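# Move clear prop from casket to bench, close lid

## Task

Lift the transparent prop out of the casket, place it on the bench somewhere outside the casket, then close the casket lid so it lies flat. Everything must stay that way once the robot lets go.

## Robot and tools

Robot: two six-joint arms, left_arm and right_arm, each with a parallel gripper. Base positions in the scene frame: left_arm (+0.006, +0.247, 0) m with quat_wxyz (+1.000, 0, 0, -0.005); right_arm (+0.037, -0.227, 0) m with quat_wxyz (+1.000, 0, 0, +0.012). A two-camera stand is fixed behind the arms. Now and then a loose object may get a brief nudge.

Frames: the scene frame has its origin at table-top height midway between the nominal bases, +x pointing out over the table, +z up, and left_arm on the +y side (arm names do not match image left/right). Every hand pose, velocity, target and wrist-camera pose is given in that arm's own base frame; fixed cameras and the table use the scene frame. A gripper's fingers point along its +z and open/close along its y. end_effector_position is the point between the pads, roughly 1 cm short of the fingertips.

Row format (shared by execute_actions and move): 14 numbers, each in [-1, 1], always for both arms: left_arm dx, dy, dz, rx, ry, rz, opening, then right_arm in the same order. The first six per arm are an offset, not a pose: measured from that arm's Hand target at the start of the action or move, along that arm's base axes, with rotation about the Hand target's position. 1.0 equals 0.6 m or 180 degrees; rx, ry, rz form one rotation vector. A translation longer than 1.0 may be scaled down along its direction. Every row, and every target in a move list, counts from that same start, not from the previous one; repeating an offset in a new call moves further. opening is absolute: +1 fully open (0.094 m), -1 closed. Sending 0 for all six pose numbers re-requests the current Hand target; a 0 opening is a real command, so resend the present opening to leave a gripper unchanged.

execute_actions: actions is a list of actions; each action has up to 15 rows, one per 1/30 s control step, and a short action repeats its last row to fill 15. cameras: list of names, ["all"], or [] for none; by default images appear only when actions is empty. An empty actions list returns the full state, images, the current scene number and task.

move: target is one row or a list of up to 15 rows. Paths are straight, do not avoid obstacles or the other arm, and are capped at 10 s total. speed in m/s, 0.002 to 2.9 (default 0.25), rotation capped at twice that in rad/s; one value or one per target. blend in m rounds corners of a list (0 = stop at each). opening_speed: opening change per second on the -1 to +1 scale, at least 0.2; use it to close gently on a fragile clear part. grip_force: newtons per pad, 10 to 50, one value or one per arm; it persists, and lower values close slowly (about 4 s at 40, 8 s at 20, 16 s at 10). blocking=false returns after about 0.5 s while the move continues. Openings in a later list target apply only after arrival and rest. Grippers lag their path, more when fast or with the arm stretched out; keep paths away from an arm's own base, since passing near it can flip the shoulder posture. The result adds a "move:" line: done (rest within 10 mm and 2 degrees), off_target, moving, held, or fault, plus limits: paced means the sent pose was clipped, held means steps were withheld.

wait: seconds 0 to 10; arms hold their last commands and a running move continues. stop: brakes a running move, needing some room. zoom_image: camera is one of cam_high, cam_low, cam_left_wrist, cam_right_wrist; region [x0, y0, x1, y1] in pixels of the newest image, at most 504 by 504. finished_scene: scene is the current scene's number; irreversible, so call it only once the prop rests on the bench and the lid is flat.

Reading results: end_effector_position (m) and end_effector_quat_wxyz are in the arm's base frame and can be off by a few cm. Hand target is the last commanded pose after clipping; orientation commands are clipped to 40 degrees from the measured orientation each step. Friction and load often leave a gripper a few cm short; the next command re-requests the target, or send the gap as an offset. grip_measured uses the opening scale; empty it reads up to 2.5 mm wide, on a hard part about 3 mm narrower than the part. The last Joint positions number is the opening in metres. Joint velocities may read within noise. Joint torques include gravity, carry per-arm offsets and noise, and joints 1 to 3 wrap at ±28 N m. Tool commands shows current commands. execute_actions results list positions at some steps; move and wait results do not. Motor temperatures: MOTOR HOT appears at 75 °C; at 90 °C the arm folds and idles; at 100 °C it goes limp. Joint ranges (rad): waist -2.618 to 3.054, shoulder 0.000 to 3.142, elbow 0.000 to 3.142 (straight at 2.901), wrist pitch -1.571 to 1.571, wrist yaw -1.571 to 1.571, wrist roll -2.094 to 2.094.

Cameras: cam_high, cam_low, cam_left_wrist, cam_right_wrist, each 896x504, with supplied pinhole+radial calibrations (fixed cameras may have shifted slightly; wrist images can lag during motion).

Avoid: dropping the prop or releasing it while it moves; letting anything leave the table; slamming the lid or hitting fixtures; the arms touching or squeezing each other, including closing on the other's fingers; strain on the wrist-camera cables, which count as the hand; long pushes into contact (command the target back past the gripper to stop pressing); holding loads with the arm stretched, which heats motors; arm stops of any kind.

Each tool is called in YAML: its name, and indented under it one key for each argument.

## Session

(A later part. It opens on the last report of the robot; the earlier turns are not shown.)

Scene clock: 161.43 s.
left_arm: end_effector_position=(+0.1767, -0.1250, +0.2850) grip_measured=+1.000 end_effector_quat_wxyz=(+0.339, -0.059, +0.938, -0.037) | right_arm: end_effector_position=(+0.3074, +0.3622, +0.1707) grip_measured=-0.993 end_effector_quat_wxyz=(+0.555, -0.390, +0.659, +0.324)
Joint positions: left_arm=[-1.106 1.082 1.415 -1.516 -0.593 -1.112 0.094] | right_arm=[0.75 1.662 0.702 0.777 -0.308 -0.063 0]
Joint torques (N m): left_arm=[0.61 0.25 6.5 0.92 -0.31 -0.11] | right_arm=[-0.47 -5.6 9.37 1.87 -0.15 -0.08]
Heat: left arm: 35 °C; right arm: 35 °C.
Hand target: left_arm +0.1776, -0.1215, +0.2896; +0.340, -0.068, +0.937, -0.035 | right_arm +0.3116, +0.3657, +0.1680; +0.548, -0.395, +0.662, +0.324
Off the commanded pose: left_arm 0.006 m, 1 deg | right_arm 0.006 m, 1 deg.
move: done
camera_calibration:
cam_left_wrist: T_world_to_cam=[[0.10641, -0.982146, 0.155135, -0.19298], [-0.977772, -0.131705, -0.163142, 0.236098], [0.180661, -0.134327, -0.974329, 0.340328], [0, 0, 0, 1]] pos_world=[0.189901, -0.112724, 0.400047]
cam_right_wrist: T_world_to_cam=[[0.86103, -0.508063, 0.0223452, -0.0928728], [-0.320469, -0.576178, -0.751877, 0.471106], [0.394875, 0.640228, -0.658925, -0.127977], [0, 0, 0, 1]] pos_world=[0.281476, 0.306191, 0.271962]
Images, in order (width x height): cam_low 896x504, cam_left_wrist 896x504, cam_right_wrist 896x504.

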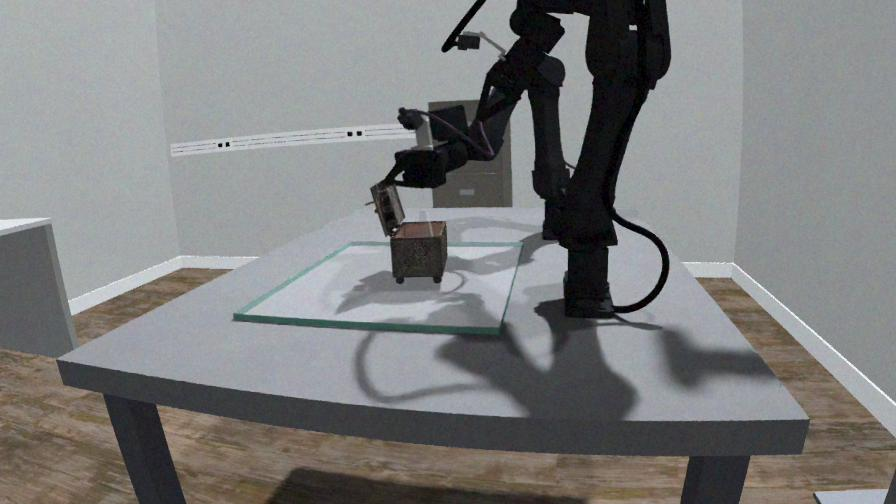

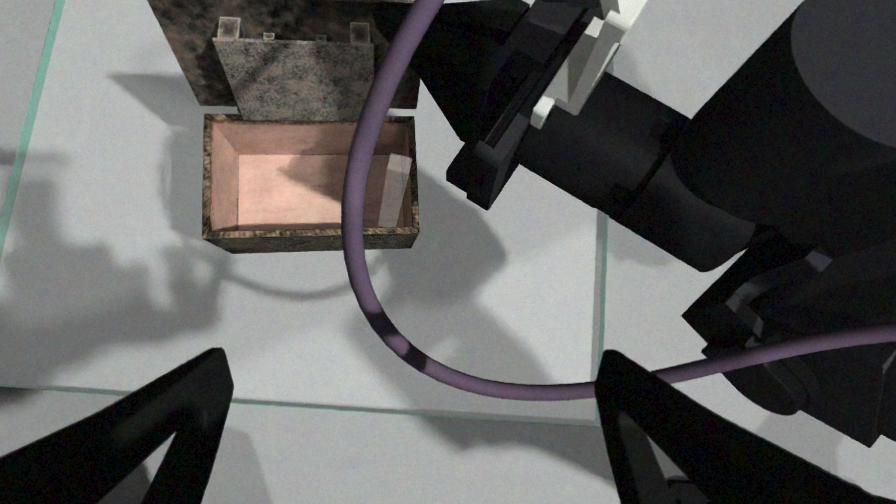

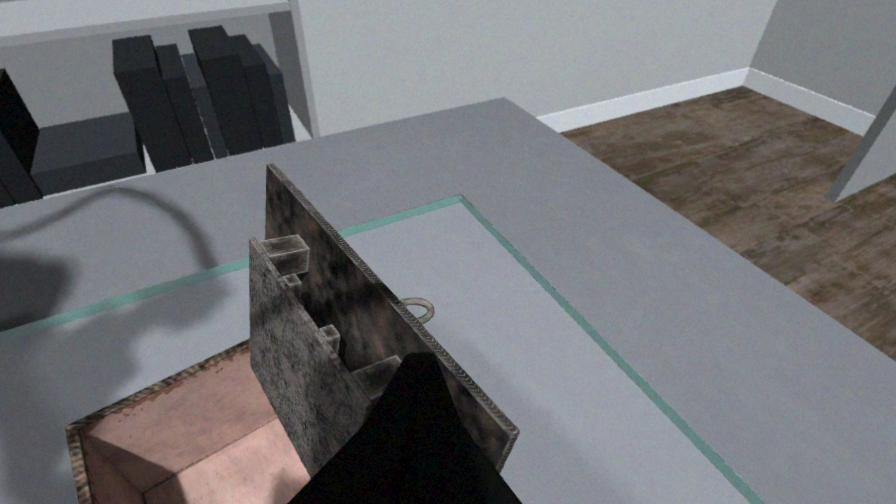

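move:
  target: [0,0,0,0,0,0,1,-0.15,-0.25,0.06,0,0,0,-1]
  cameras: ["all"]

zoom_image:
  camera: "cam_left_wrist"
  region: [140, 0, 480, 280]

zoom_image:
  camera: "cam_low"
  region: [360, 170, 480, 290]

zoom_image:
  camera: "cam_high"
  region: [440, 130, 560, 250]

Scene clock: 172.63 s.
left_arm: end_effector_position=(+0.1767, -0.1250, +0.2850) grip_measured=+1.000 end_effector_quat_wxyz=(+0.339, -0.059, +0.938, -0.037) | right_arm: end_effector_position=(+0.2238, +0.2164, +0.2039) grip_measured=-0.993 end_effector_quat_wxyz=(+0.553, -0.391, +0.662, +0.321)
Joint positions: left_arm=[-1.106 1.082 1.415 -1.516 -0.593 -1.112 0.094] | right_arm=[0.416 0.798 0.339 0.231 -0.632 -0.143 0]
Joint torques (N m): left_arm=[0.62 0.27 6.49 0.93 -0.32 -0.11] | right_arm=[-0.57 -1.62 8.58 1.72 -0.22 -0.1]
Heat: left arm: 35 °C; right arm: 35 °C.
Hand target: left_arm +0.1777, -0.1215, +0.2896; +0.340, -0.068, +0.937, -0.035 | right_arm +0.2215, +0.2157, +0.2039; +0.548, -0.395, +0.663, +0.324
Off the commanded pose: left_arm 0.006 m, 1 deg | right_arm 0.002 m, 1 deg.
move: done
camera_calibration:
cam_left_wrist: T_world_to_cam=[[0.10641, -0.982146, 0.155135, -0.19298], [-0.977772, -0.131705, -0.163142, 0.236098], [0.180661, -0.134327, -0.974329, 0.340328], [0, 0, 0, 1]] pos_world=[0.189901, -0.112724, 0.400047]
cam_right_wrist: T_world_to_cam=[[0.860181, -0.509492, 0.0225315, -0.095228], [-0.324579, -0.580997, -0.746385, 0.386132], [0.393368, 0.634713, -0.665133, 0.0230283], [0, 0, 0, 1]] pos_world=[0.198185, 0.161208, 0.305666]

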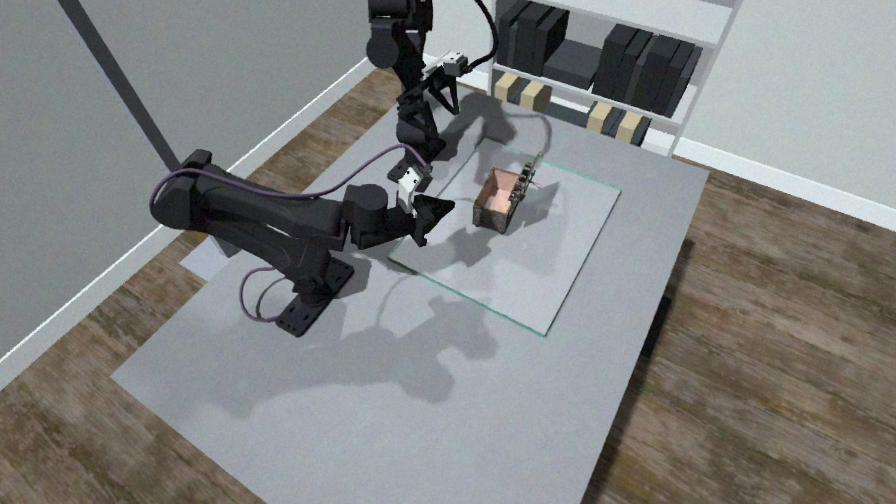

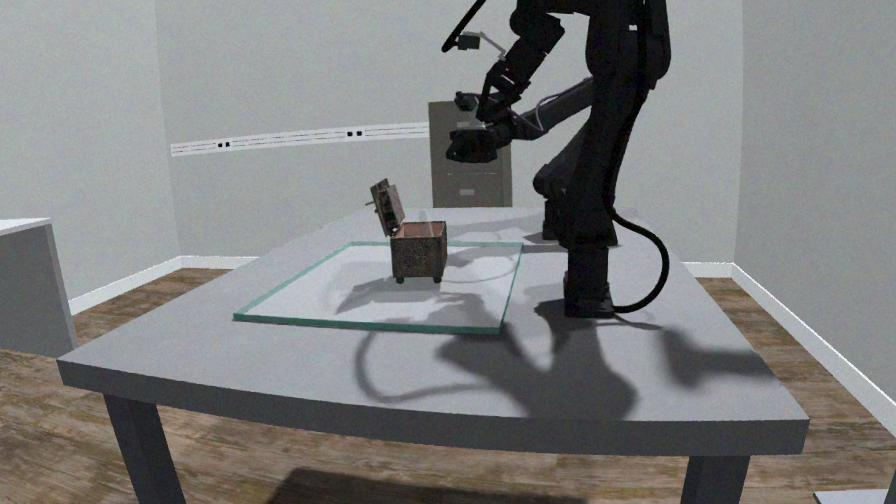

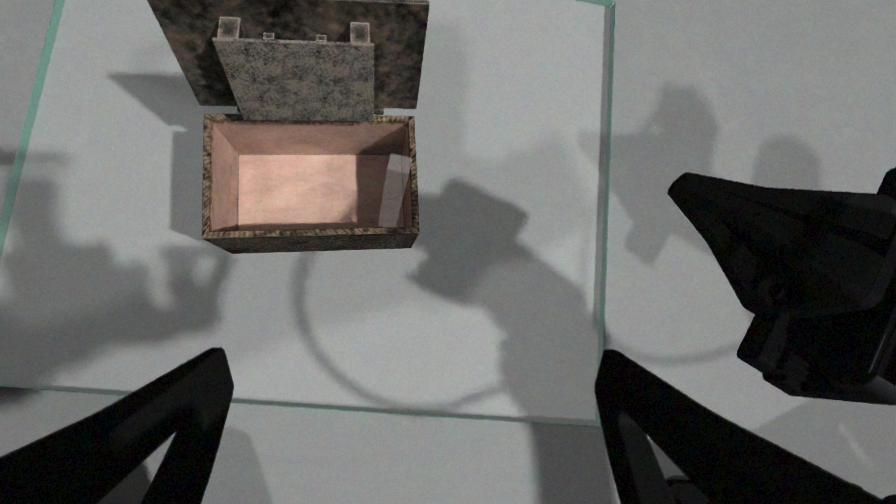

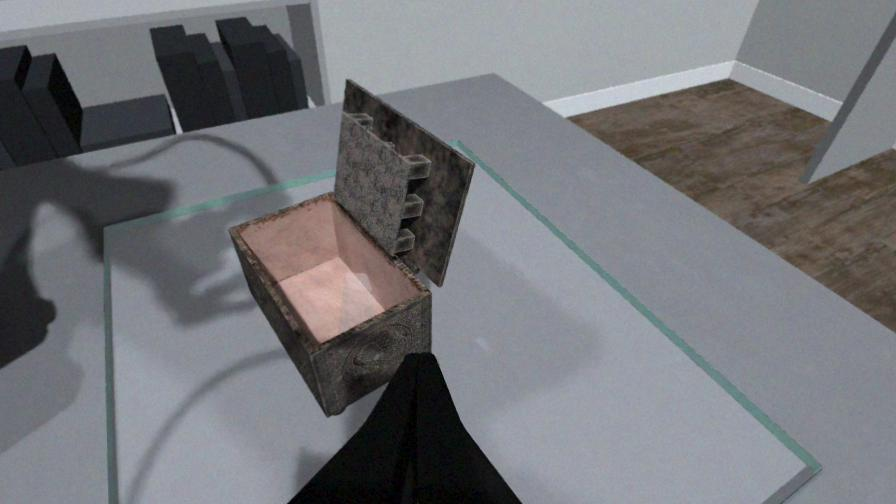

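Scaled by 1.482 from the camera's 896x504 image, which has a finer 1280x720 frame.

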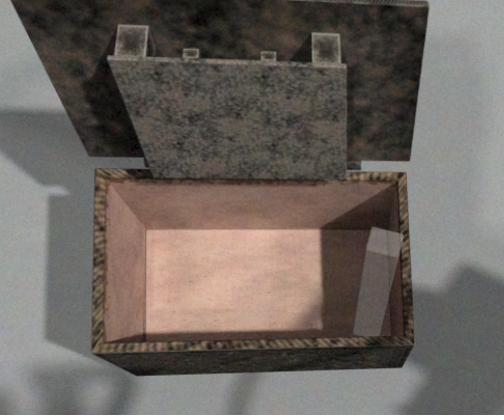

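Scaled by 4.200 from the camera's 896x504 image, which has a finer 1280x720 frame.

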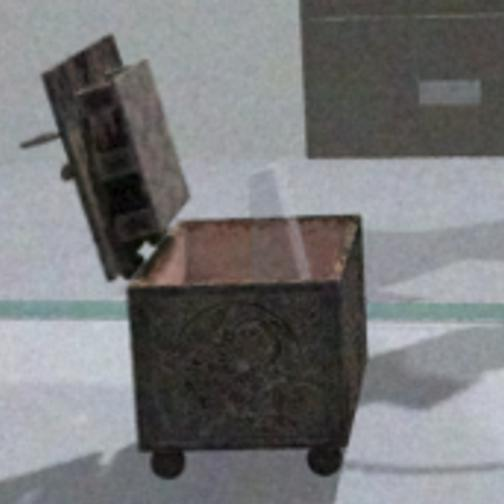

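Scaled by 4.200 from the camera's 896x504 image, which has a finer 1280x720 frame.

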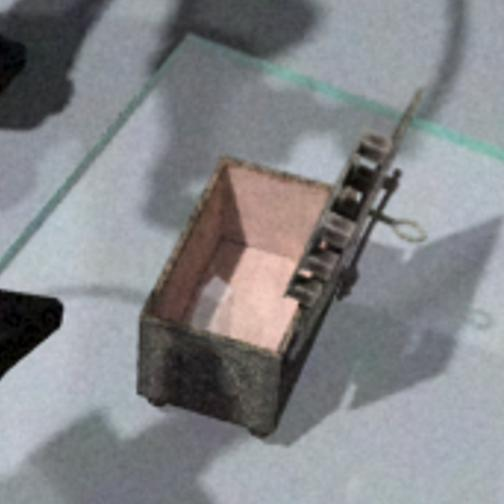

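move:
  target: [0.182,0.015,-0.225,0.035,0.008,-0.06,0.3,0,-0.1,0.05,0,0,0,-1]
  cameras: ["all"]

zoom_image:
  camera: "cam_left_wrist"
  region: [200, 100, 700, 503]

zoom_image:
  camera: "cam_right_wrist"
  region: [200, 50, 500, 350]

Scene clock: 229.67 s.
left_arm: end_effector_position=(+0.2879, -0.1159, +0.1620) grip_measured=+0.302 end_effector_quat_wxyz=(+0.334, +0.038, +0.941, -0.019) | right_arm: end_effector_position=(+0.2229, +0.1552, +0.2251) grip_measured=-0.993 end_effector_quat_wxyz=(+0.548, -0.389, +0.667, +0.320)
Joint positions: left_arm=[-0.546 1.141 0.901 -0.698 -0.278 -0.375 0.061] | right_arm=[0.002 0.701 0.45 -0.13 -1.021 -0.329 0]
Joint torques (N m): left_arm=[0.68 -1.59 4.74 1.69 -0.07 0.07] | right_arm=[-0.55 0.06 10.93 1.47 -0.39 -0.13]
Heat: left arm: 35 °C; right arm: 35 °C.
Hand target: left_arm +0.2868, -0.1126, +0.1545; +0.327, +0.039, +0.944, -0.014 | right_arm +0.2215, +0.1557, +0.2340; +0.548, -0.395, +0.662, +0.323
Off the commanded pose: left_arm 0.008 m, 1 deg | right_arm 0.009 m, 1 deg.
move: done
camera_calibration:
cam_left_wrist: T_world_to_cam=[[-0.0620555, -0.996475, 0.0564532, -0.113845], [-0.98545, 0.0522052, -0.161752, 0.349319], [0.158235, -0.0656693, -0.985215, 0.217804], [0, 0, 0, 1]] pos_world=[0.302708, -0.117376, 0.277514]
cam_right_wrist: T_world_to_cam=[[0.857218, -0.514693, 0.0163941, -0.123212], [-0.336554, -0.584056, -0.738654, 0.36749], [0.389755, 0.62767, -0.673885, 0.0802862], [0, 0, 0, 1]] pos_world=[0.198008, 0.100825, 0.327572]

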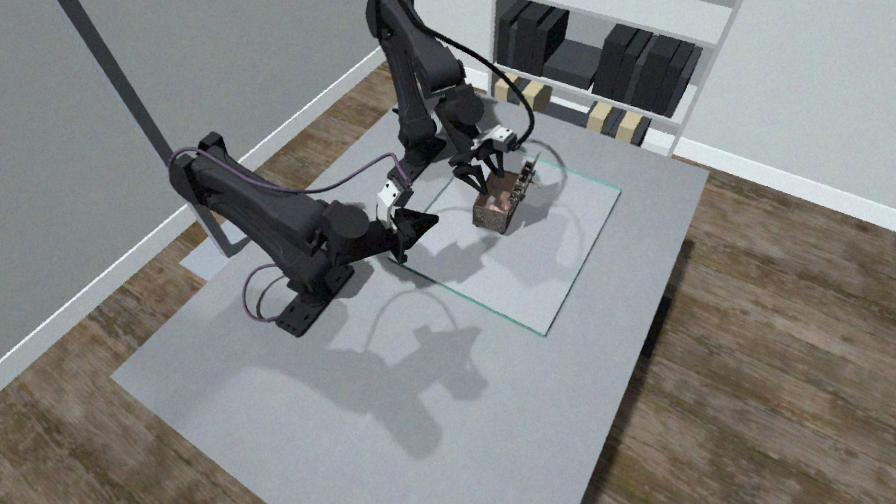

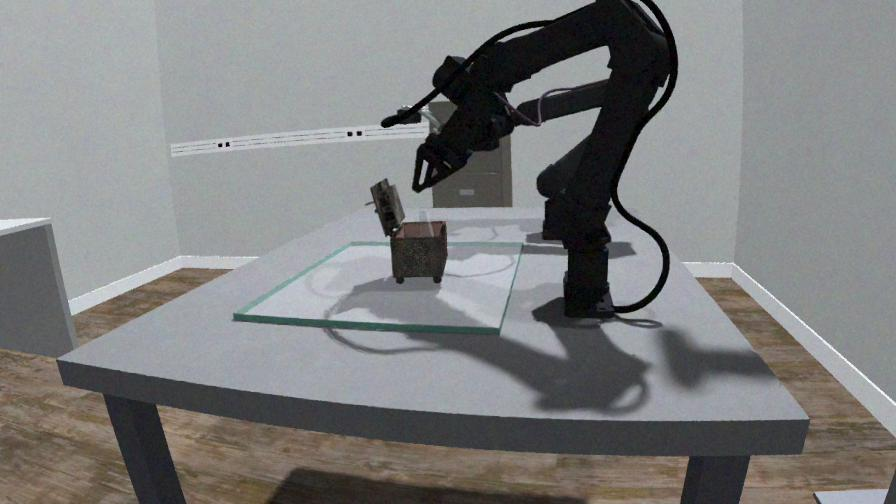

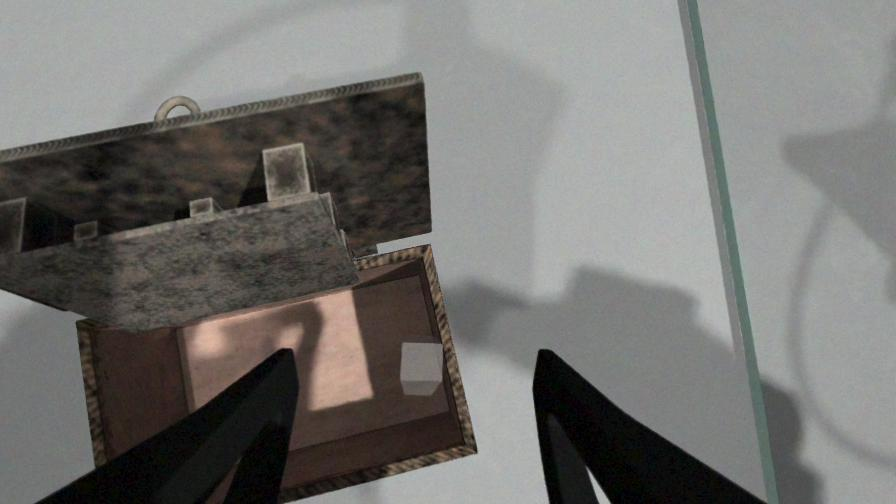

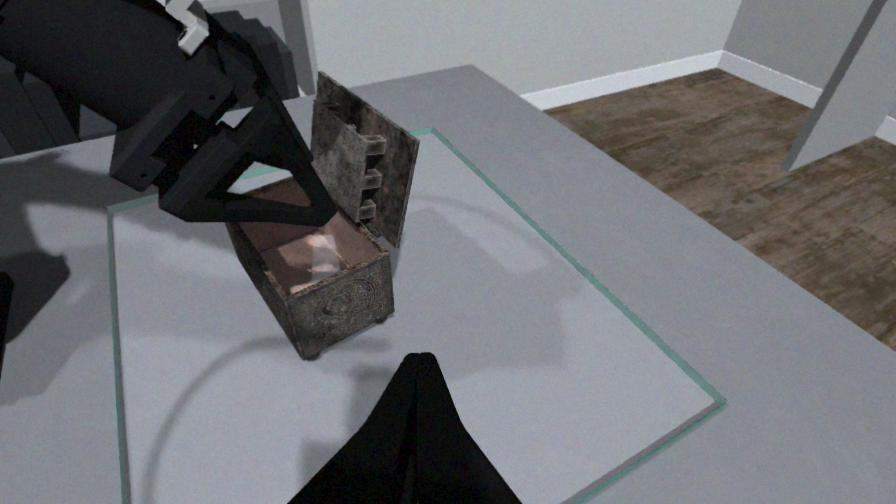

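Scaled by 1.008 from the camera's 896x504 image, which has a finer 1280x720 frame.

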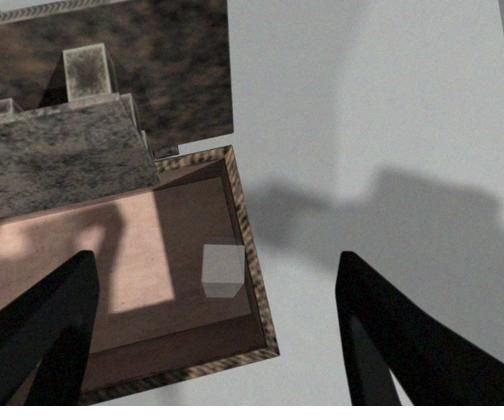

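Scaled by 1.680 from the camera's 896x504 image, which has a finer 1280x720 frame.

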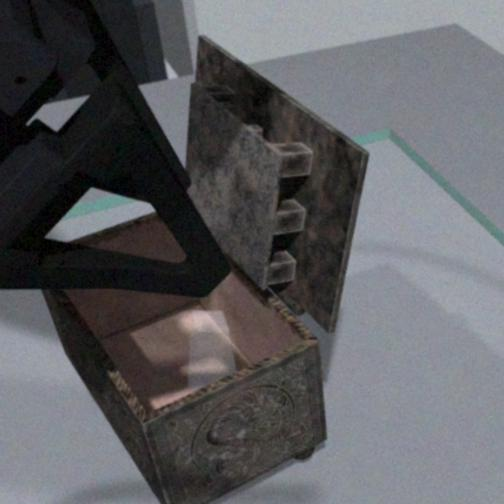

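move:
  target: [0.0103,-0.0023,-0.108,0,0,0,0.1,0,0,0,0,0,0,-1]
  speed: 0.15
  cameras: ["cam_low","cam_left_wrist","cam_right_wrist"]

zoom_image:
  camera: "cam_low"
  region: [360, 150, 480, 270]

Scene clock: 243.13 s.
left_arm: end_effector_position=(+0.2946, -0.1181, +0.0971) grip_measured=+0.102 end_effector_quat_wxyz=(+0.334, +0.038, +0.941, -0.020) | right_arm: end_effector_position=(+0.2228, +0.1552, +0.2249) grip_measured=-0.993 end_effector_quat_wxyz=(+0.548, -0.389, +0.668, +0.320)
Joint positions: left_arm=[-0.537 1.211 0.681 -0.405 -0.271 -0.366 0.052] | right_arm=[0.002 0.701 0.45 -0.132 -1.022 -0.33 0]
Joint torques (N m): left_arm=[0.75 -1.78 4.77 1.69 -0.08 0.06] | right_arm=[-0.54 0.1 10.95 1.46 -0.39 -0.11]
Heat: left arm: 34 °C; right arm: 36 °C.
Hand target: left_arm +0.2930, -0.1139, +0.0898; +0.327, +0.039, +0.944, -0.014 | right_arm +0.2215, +0.1557, +0.2340; +0.548, -0.395, +0.663, +0.323
Off the commanded pose: left_arm 0.009 m, 1 deg | right_arm 0.009 m, 1 deg.
move: done
camera_calibration:
cam_left_wrist: T_world_to_cam=[[-0.0636636, -0.996342, 0.0570098, -0.111562], [-0.985346, 0.0536974, -0.161897, 0.345717], [0.158243, -0.0664813, -0.98516, 0.152547], [0, 0, 0, 1]] pos_world=[0.309409, -0.119576, 0.212614]
cam_right_wrist: T_world_to_cam=[[0.857362, -0.514459, 0.0161998, -0.123198], [-0.336773, -0.584488, -0.738213, 0.367286], [0.389249, 0.62746, -0.674373, 0.0804318], [0, 0, 0, 1]] pos_world=[0.198009, 0.100826, 0.327372]
Images, in order (width x height): cam_low 896x504, cam_left_wrist 896x504, cam_right_wrist 896x504.

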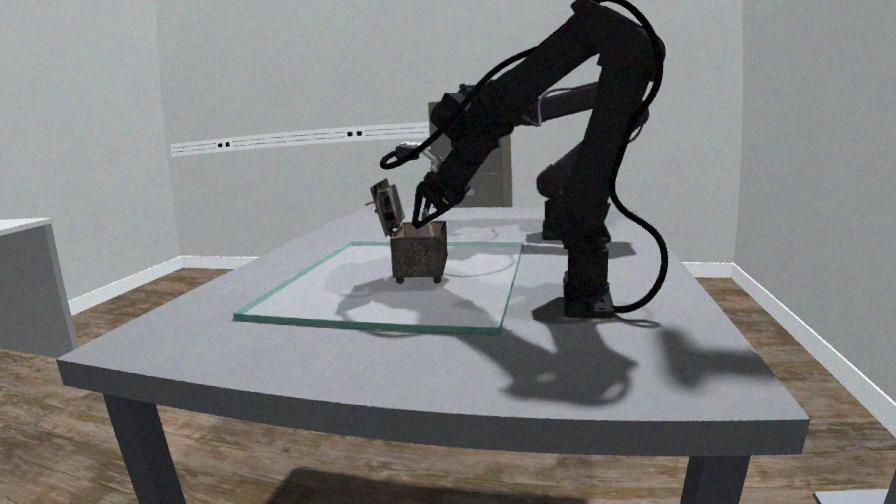

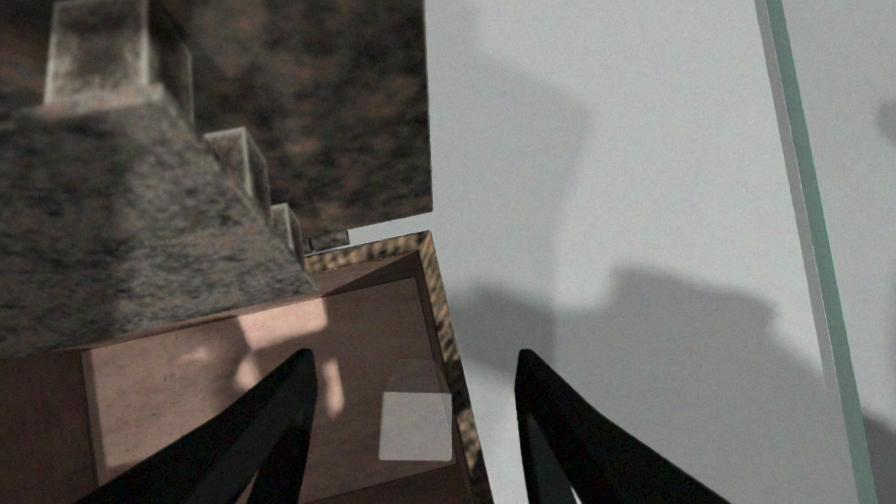

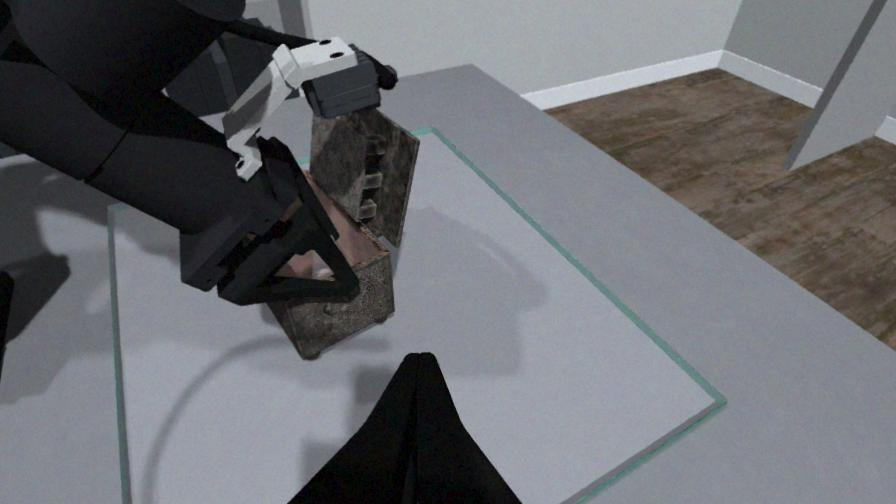

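Scaled by 4.200 from the camera's 896x504 image, which has a finer 1280x720 frame.

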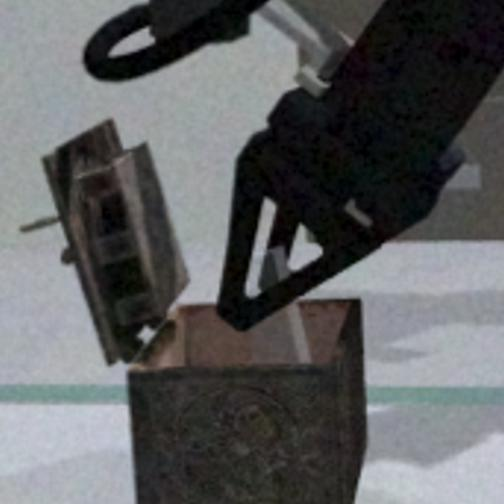

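move:
  target: [0,0,0,0,0,0,-0.85,0,0,0,0,0,0,-1]
  opening_speed: 0.5
  grip_force: [20,50]
  cameras: ["cam_low","cam_left_wrist"]

Scene clock: 262.40 s.
left_arm: end_effector_position=(+0.2962, -0.1208, +0.0986) grip_measured=-0.591 end_effector_quat_wxyz=(+0.338, +0.039, +0.940, -0.026) | right_arm: end_effector_position=(+0.2228, +0.1552, +0.2249) grip_measured=-0.993 end_effector_quat_wxyz=(+0.548, -0.389, +0.668, +0.320)
Joint positions: left_arm=[-0.537 1.211 0.681 -0.393 -0.262 -0.366 0.019] | right_arm=[0.002 0.701 0.45 -0.132 -1.022 -0.33 0]
Joint torques (N m): left_arm=[0.72 -1.78 4.82 1.58 -0.15 0.06] | right_arm=[-0.54 0.09 11 1.47 -0.38 -0.11]
Heat: left arm: 34 °C; right arm: 36 °C.
Hand target: left_arm +0.2930, -0.1140, +0.0898; +0.327, +0.039, +0.944, -0.014 | right_arm +0.2215, +0.1557, +0.2340; +0.548, -0.395, +0.663, +0.323
Off the commanded pose: left_arm 0.012 m, 2 deg | right_arm 0.009 m, 1 deg.
grip_force (N): 20, 50
move: off_target (left_arm)
camera_calibration:
cam_left_wrist: T_world_to_cam=[[-0.069531, -0.995175, 0.0692295, -0.113566], [-0.983884, 0.056951, -0.169498, 0.348311], [0.164737, -0.0798992, -0.983096, 0.149834], [0, 0, 0, 1]] pos_world=[0.310118, -0.120883, 0.214202]
Images, in order (width x height): cam_low 896x504, cam_left_wrist 896x504.

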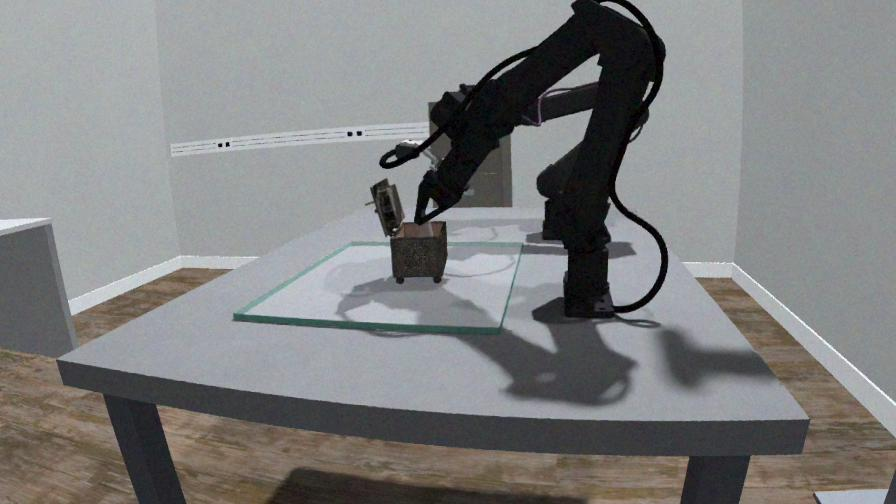

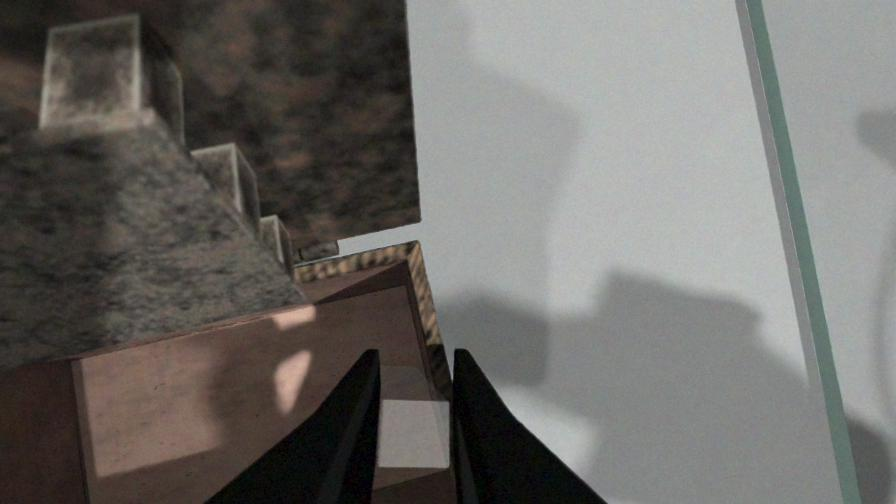

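move:
  target:
    - [0,0,0.1,0,0,0,-0.85,0,0,0,0,0,0,-1]
    - [-0.03,0,0.2,0,0,0,-0.85,0,0,0,0,0,0,-1]
  speed: 0.12
  blend: [0.02,0]
  cameras: ["cam_low","cam_left_wrist","cam_right_wrist"]

zoom_image:
  camera: "cam_low"
  region: [360, 120, 500, 260]

zoom_image:
  camera: "cam_right_wrist"
  region: [150, 0, 500, 350]

Scene clock: 288.10 s.
left_arm: end_effector_position=(+0.2742, -0.1143, +0.1967) grip_measured=-0.682 end_effector_quat_wxyz=(+0.311, +0.044, +0.949, -0.013) | right_arm: end_effector_position=(+0.2228, +0.1552, +0.2249) grip_measured=-0.993 end_effector_quat_wxyz=(+0.548, -0.389, +0.668, +0.320)
Joint positions: left_arm=[-0.563 1.144 1.071 -0.919 -0.274 -0.388 0.015] | right_arm=[0.002 0.701 0.45 -0.132 -1.022 -0.33 0]
Joint torques (N m): left_arm=[-0.79 -2.85 7.75 1.43 -0.3 -0.1] | right_arm=[-0.55 0.09 10.96 1.47 -0.39 -0.12]
Heat: left arm: 34 °C; right arm: 36 °C.
Hand target: left_arm +0.2750, -0.1140, +0.2097; +0.327, +0.039, +0.944, -0.014 | right_arm +0.2215, +0.1557, +0.2340; +0.548, -0.395, +0.663, +0.323
Off the commanded pose: left_arm 0.013 m, 2 deg | right_arm 0.009 m, 1 deg.
grip_force (N): 20, 50
move: off_target (left_arm)
camera_calibration:
cam_left_wrist: T_world_to_cam=[[-0.0683895, -0.996746, 0.0426683, -0.110623], [-0.991589, 0.0632008, -0.112945, 0.334619], [0.109881, -0.0500337, -0.992685, 0.270813], [0, 0, 0, 1]] pos_world=[0.294482, -0.117862, 0.311346]
cam_right_wrist: T_world_to_cam=[[0.857362, -0.514459, 0.0161998, -0.123198], [-0.336773, -0.584488, -0.738213, 0.367286], [0.389249, 0.62746, -0.674373, 0.0804318], [0, 0, 0, 1]] pos_world=[0.198009, 0.100826, 0.327372]
Images, in order (width x height): cam_low 896x504, cam_left_wrist 896x504, cam_right_wrist 896x504.

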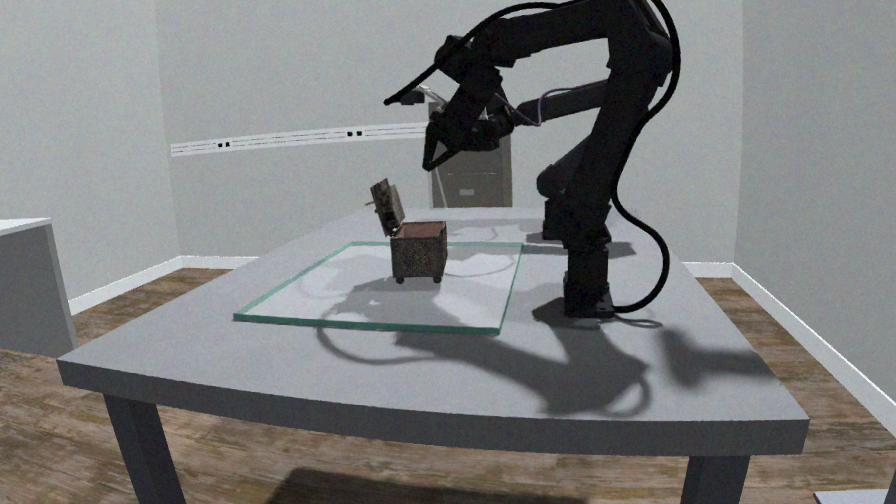

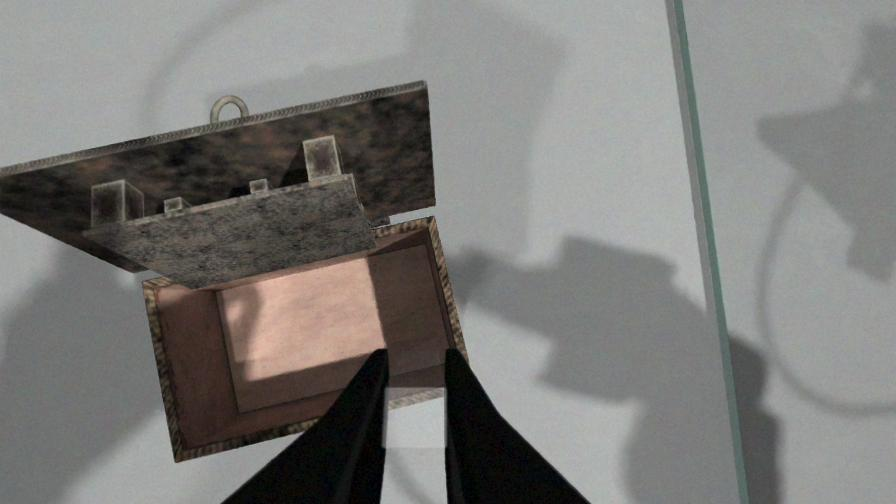

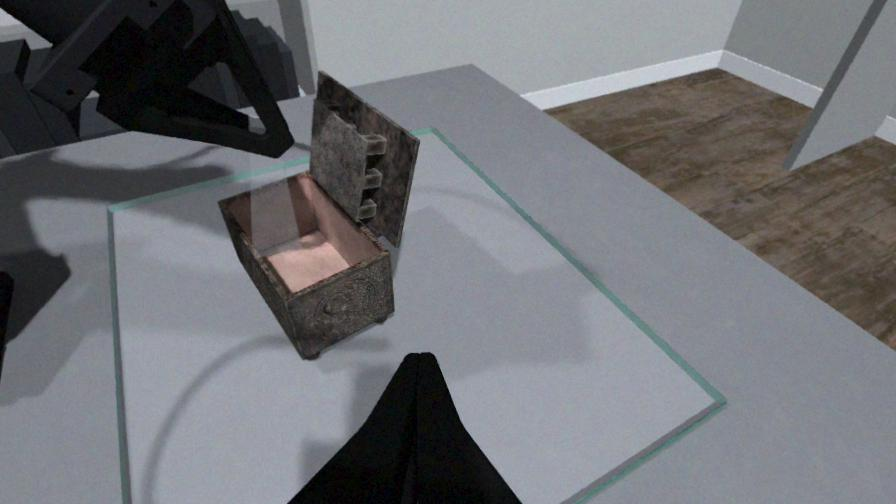

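Scaled by 3.600 from the camera's 896x504 image, which has a finer 1280x720 frame.

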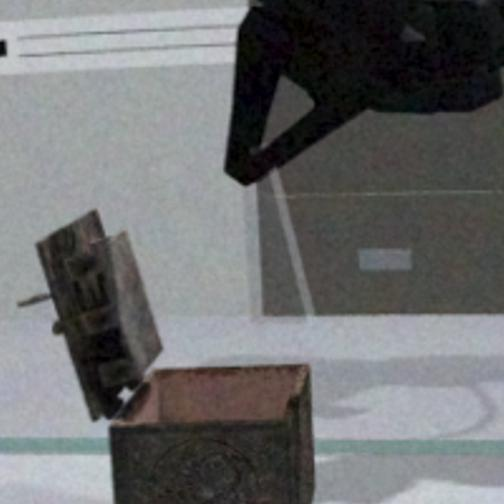

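Scaled by 1.440 from the camera's 896x504 image, which has a finer 1280x720 frame.

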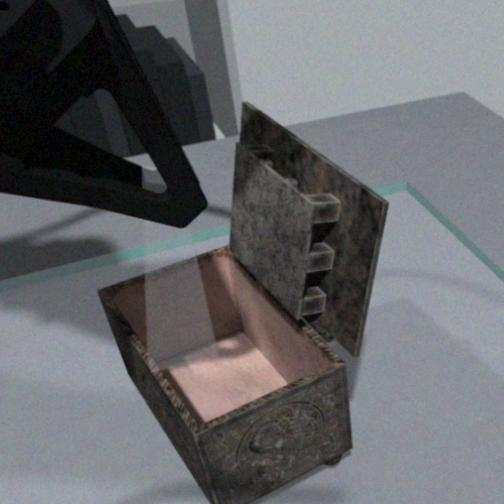

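move:
  target: [-0.008,0.49,0,0,0,0.25,-0.85,0,0,0,0,0,0,-1]
  speed: 0.25
  cameras: ["cam_low","cam_high","cam_left_wrist"]

zoom_image:
  camera: "cam_low"
  region: [320, 80, 500, 260]

Scene clock: 303.03 s.
left_arm: end_effector_position=(+0.2637, +0.1760, +0.1991) grip_measured=-0.682 end_effector_quat_wxyz=(+0.293, -0.328, +0.891, +0.112) | right_arm: end_effector_position=(+0.2228, +0.1552, +0.2249) grip_measured=-0.993 end_effector_quat_wxyz=(+0.548, -0.389, +0.668, +0.320)
Joint positions: left_arm=[0.518 1.185 1.095 -0.853 -0.118 -0.15 0.015] | right_arm=[0.002 0.701 0.45 -0.132 -1.022 -0.33 0]
Joint torques (N m): left_arm=[0.38 -1.66 8.17 1.76 0.03 0.05] | right_arm=[-0.55 0.08 10.97 1.47 -0.38 -0.11]
Heat: left arm: 34 °C; right arm: 37 °C.
Hand target: left_arm +0.2702, +0.1801, +0.2097; +0.307, -0.325, +0.887, +0.112 | right_arm +0.2215, +0.1557, +0.2340; +0.548, -0.395, +0.663, +0.323
Off the commanded pose: left_arm 0.013 m, 2 deg | right_arm 0.009 m, 1 deg.
grip_force (N): 20, 50
move: off_target (left_arm)
camera_calibration:
cam_left_wrist: T_world_to_cam=[[0.667807, -0.743348, 0.0383185, -0.0600113], [-0.735809, -0.667051, -0.116738, 0.368022], [0.112337, 0.0497631, -0.992423, 0.270535], [0, 0, 0, 1]] pos_world=[0.280479, 0.187418, 0.313747]
Images, in order (width x height): cam_high 896x504, cam_low 896x504, cam_left_wrist 896x504.

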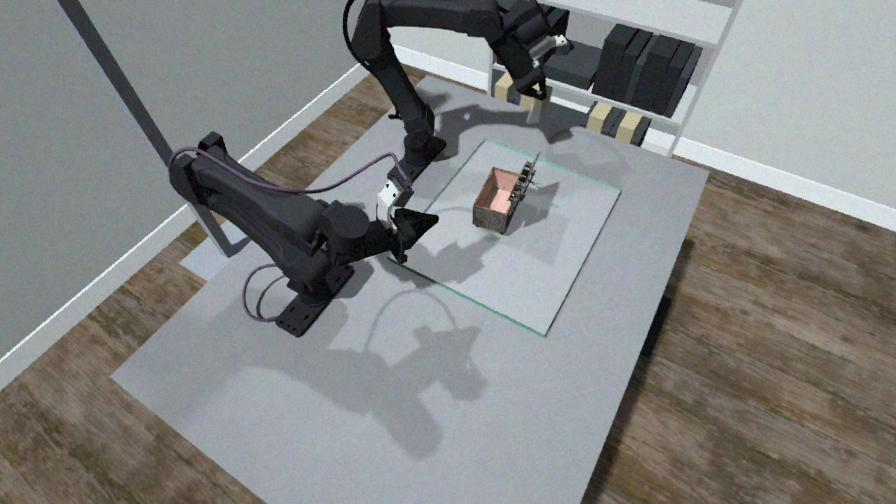

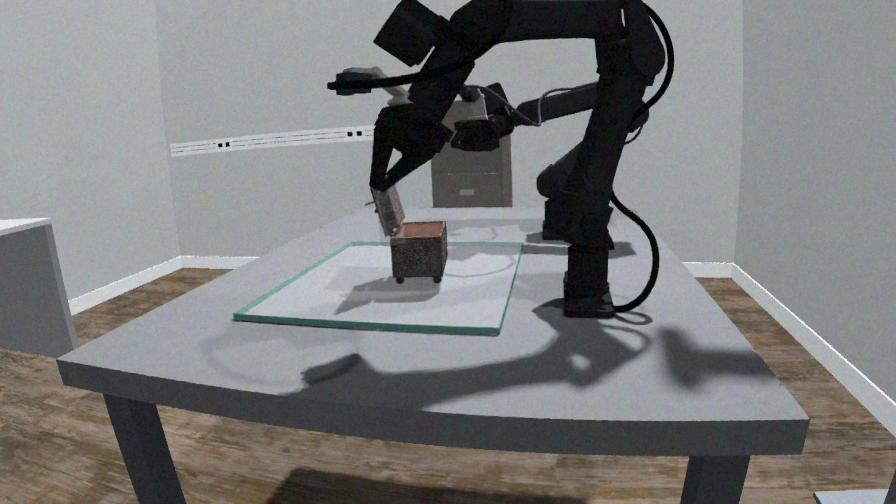

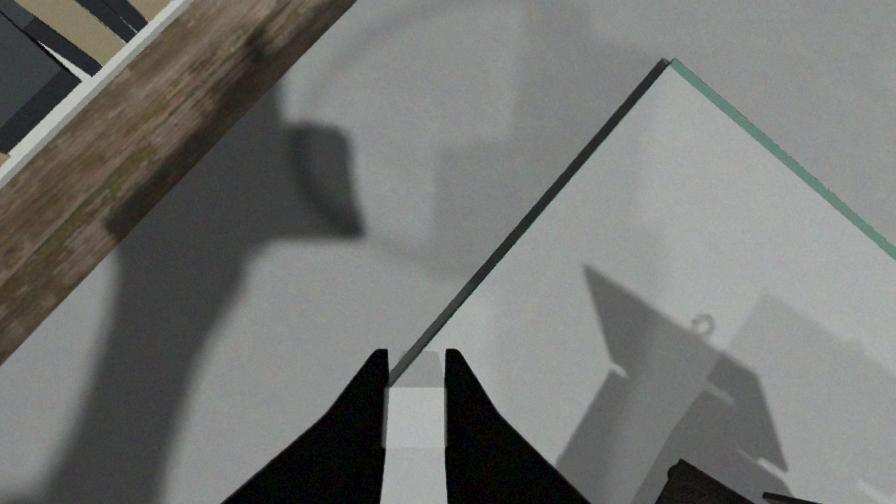

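Scaled by 2.800 from the camera's 896x504 image, which has a finer 1280x720 frame.

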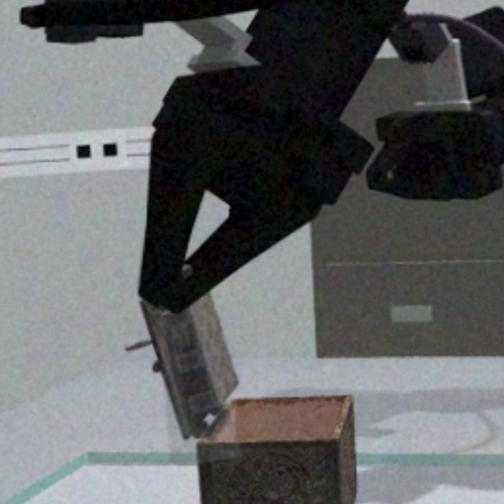

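move:
  target:
    - [0,0.083,-0.09,0.003,-0.019,0,-0.85,0,0,0,0,0,0,-1]
    - [0,0.083,-0.2,0.003,-0.019,0,-0.85,0,0,0,0,0,0,-1]
  speed: [0.2,0.1]
  blend: [0.02,0]
  cameras: ["cam_low","cam_high","cam_left_wrist"]

zoom_image:
  camera: "cam_low"
  region: [320, 160, 480, 320]

zoom_image:
  camera: "cam_high"
  region: [460, 60, 580, 180]

Scene clock: 322.13 s.
left_arm: end_effector_position=(+0.2724, +0.2302, +0.0964) grip_measured=-0.682 end_effector_quat_wxyz=(+0.339, -0.328, +0.875, +0.110) | right_arm: end_effector_position=(+0.2228, +0.1552, +0.2249) grip_measured=-0.993 end_effector_quat_wxyz=(+0.548, -0.389, +0.668, +0.320)
Joint positions: left_arm=[0.712 1.32 0.71 -0.232 0.026 -0.016 0.015] | right_arm=[0.002 0.701 0.45 -0.132 -1.022 -0.33 0]
Joint torques (N m): left_arm=[0.61 -2.61 4.81 1.94 0.13 0.07] | right_arm=[-0.54 0.08 10.97 1.47 -0.38 -0.11]
Heat: left arm: 35 °C; right arm: 37 °C.
Hand target: left_arm +0.2702, +0.2299, +0.0898; +0.335, -0.327, +0.877, +0.107 | right_arm +0.2215, +0.1557, +0.2340; +0.548, -0.395, +0.663, +0.323
Off the commanded pose: left_arm 0.007 m, 1 deg | right_arm 0.009 m, 1 deg.
grip_force (N): 20, 50
move: done
camera_calibration:
cam_left_wrist: T_world_to_cam=[[0.661715, -0.745865, 0.0762746, -0.0229935], [-0.721309, -0.661063, -0.206659, 0.401911], [0.204562, 0.081732, -0.975435, 0.130884], [0, 0, 0, 1]] pos_world=[0.278343, 0.237841, 0.212481]
Images, in order (width x height): cam_high 896x504, cam_low 896x504, cam_left_wrist 896x504.

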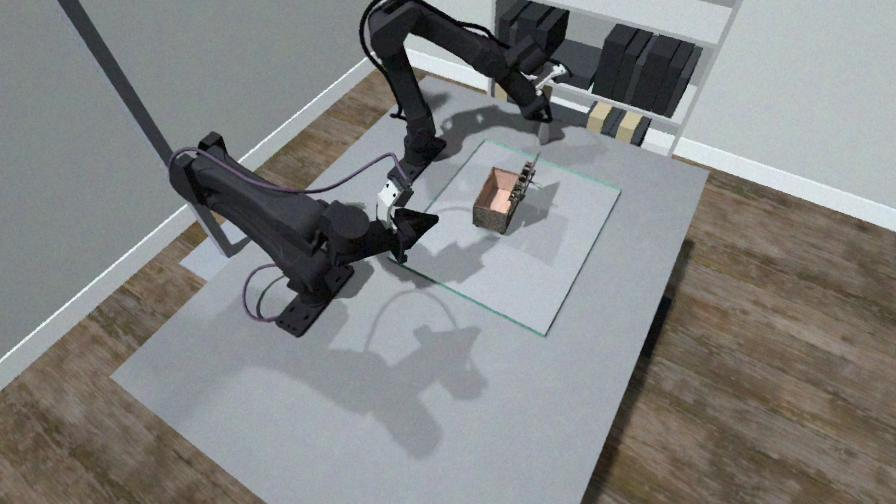

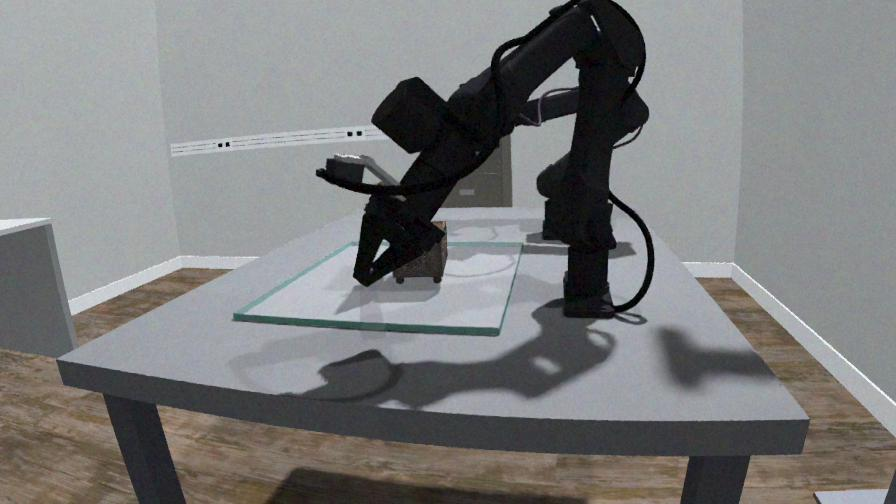

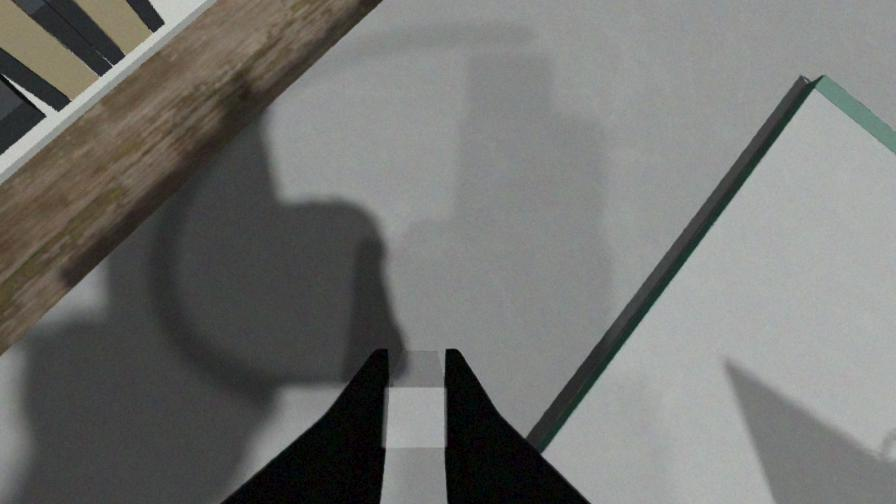

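Scaled by 3.150 from the camera's 896x504 image, which has a finer 1280x720 frame.

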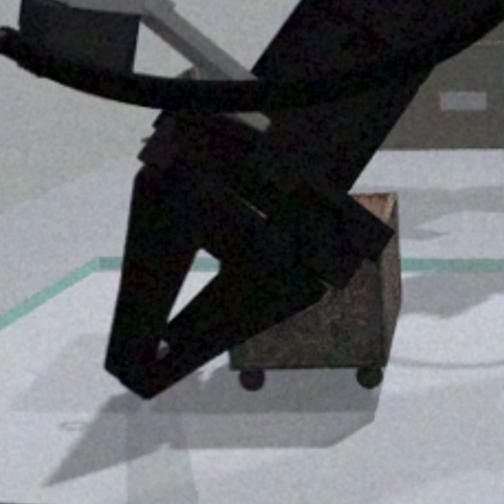

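Scaled by 4.200 from the camera's 896x504 image, which has a finer 1280x720 frame.

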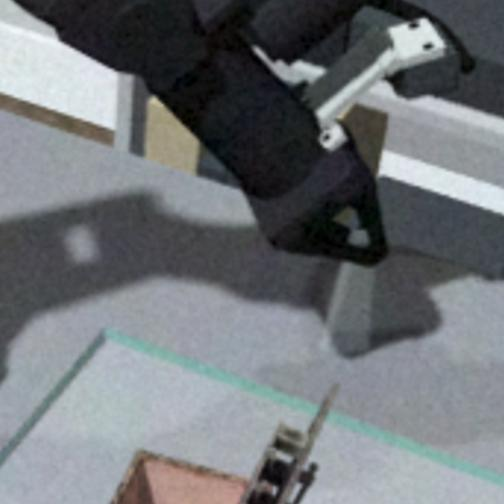

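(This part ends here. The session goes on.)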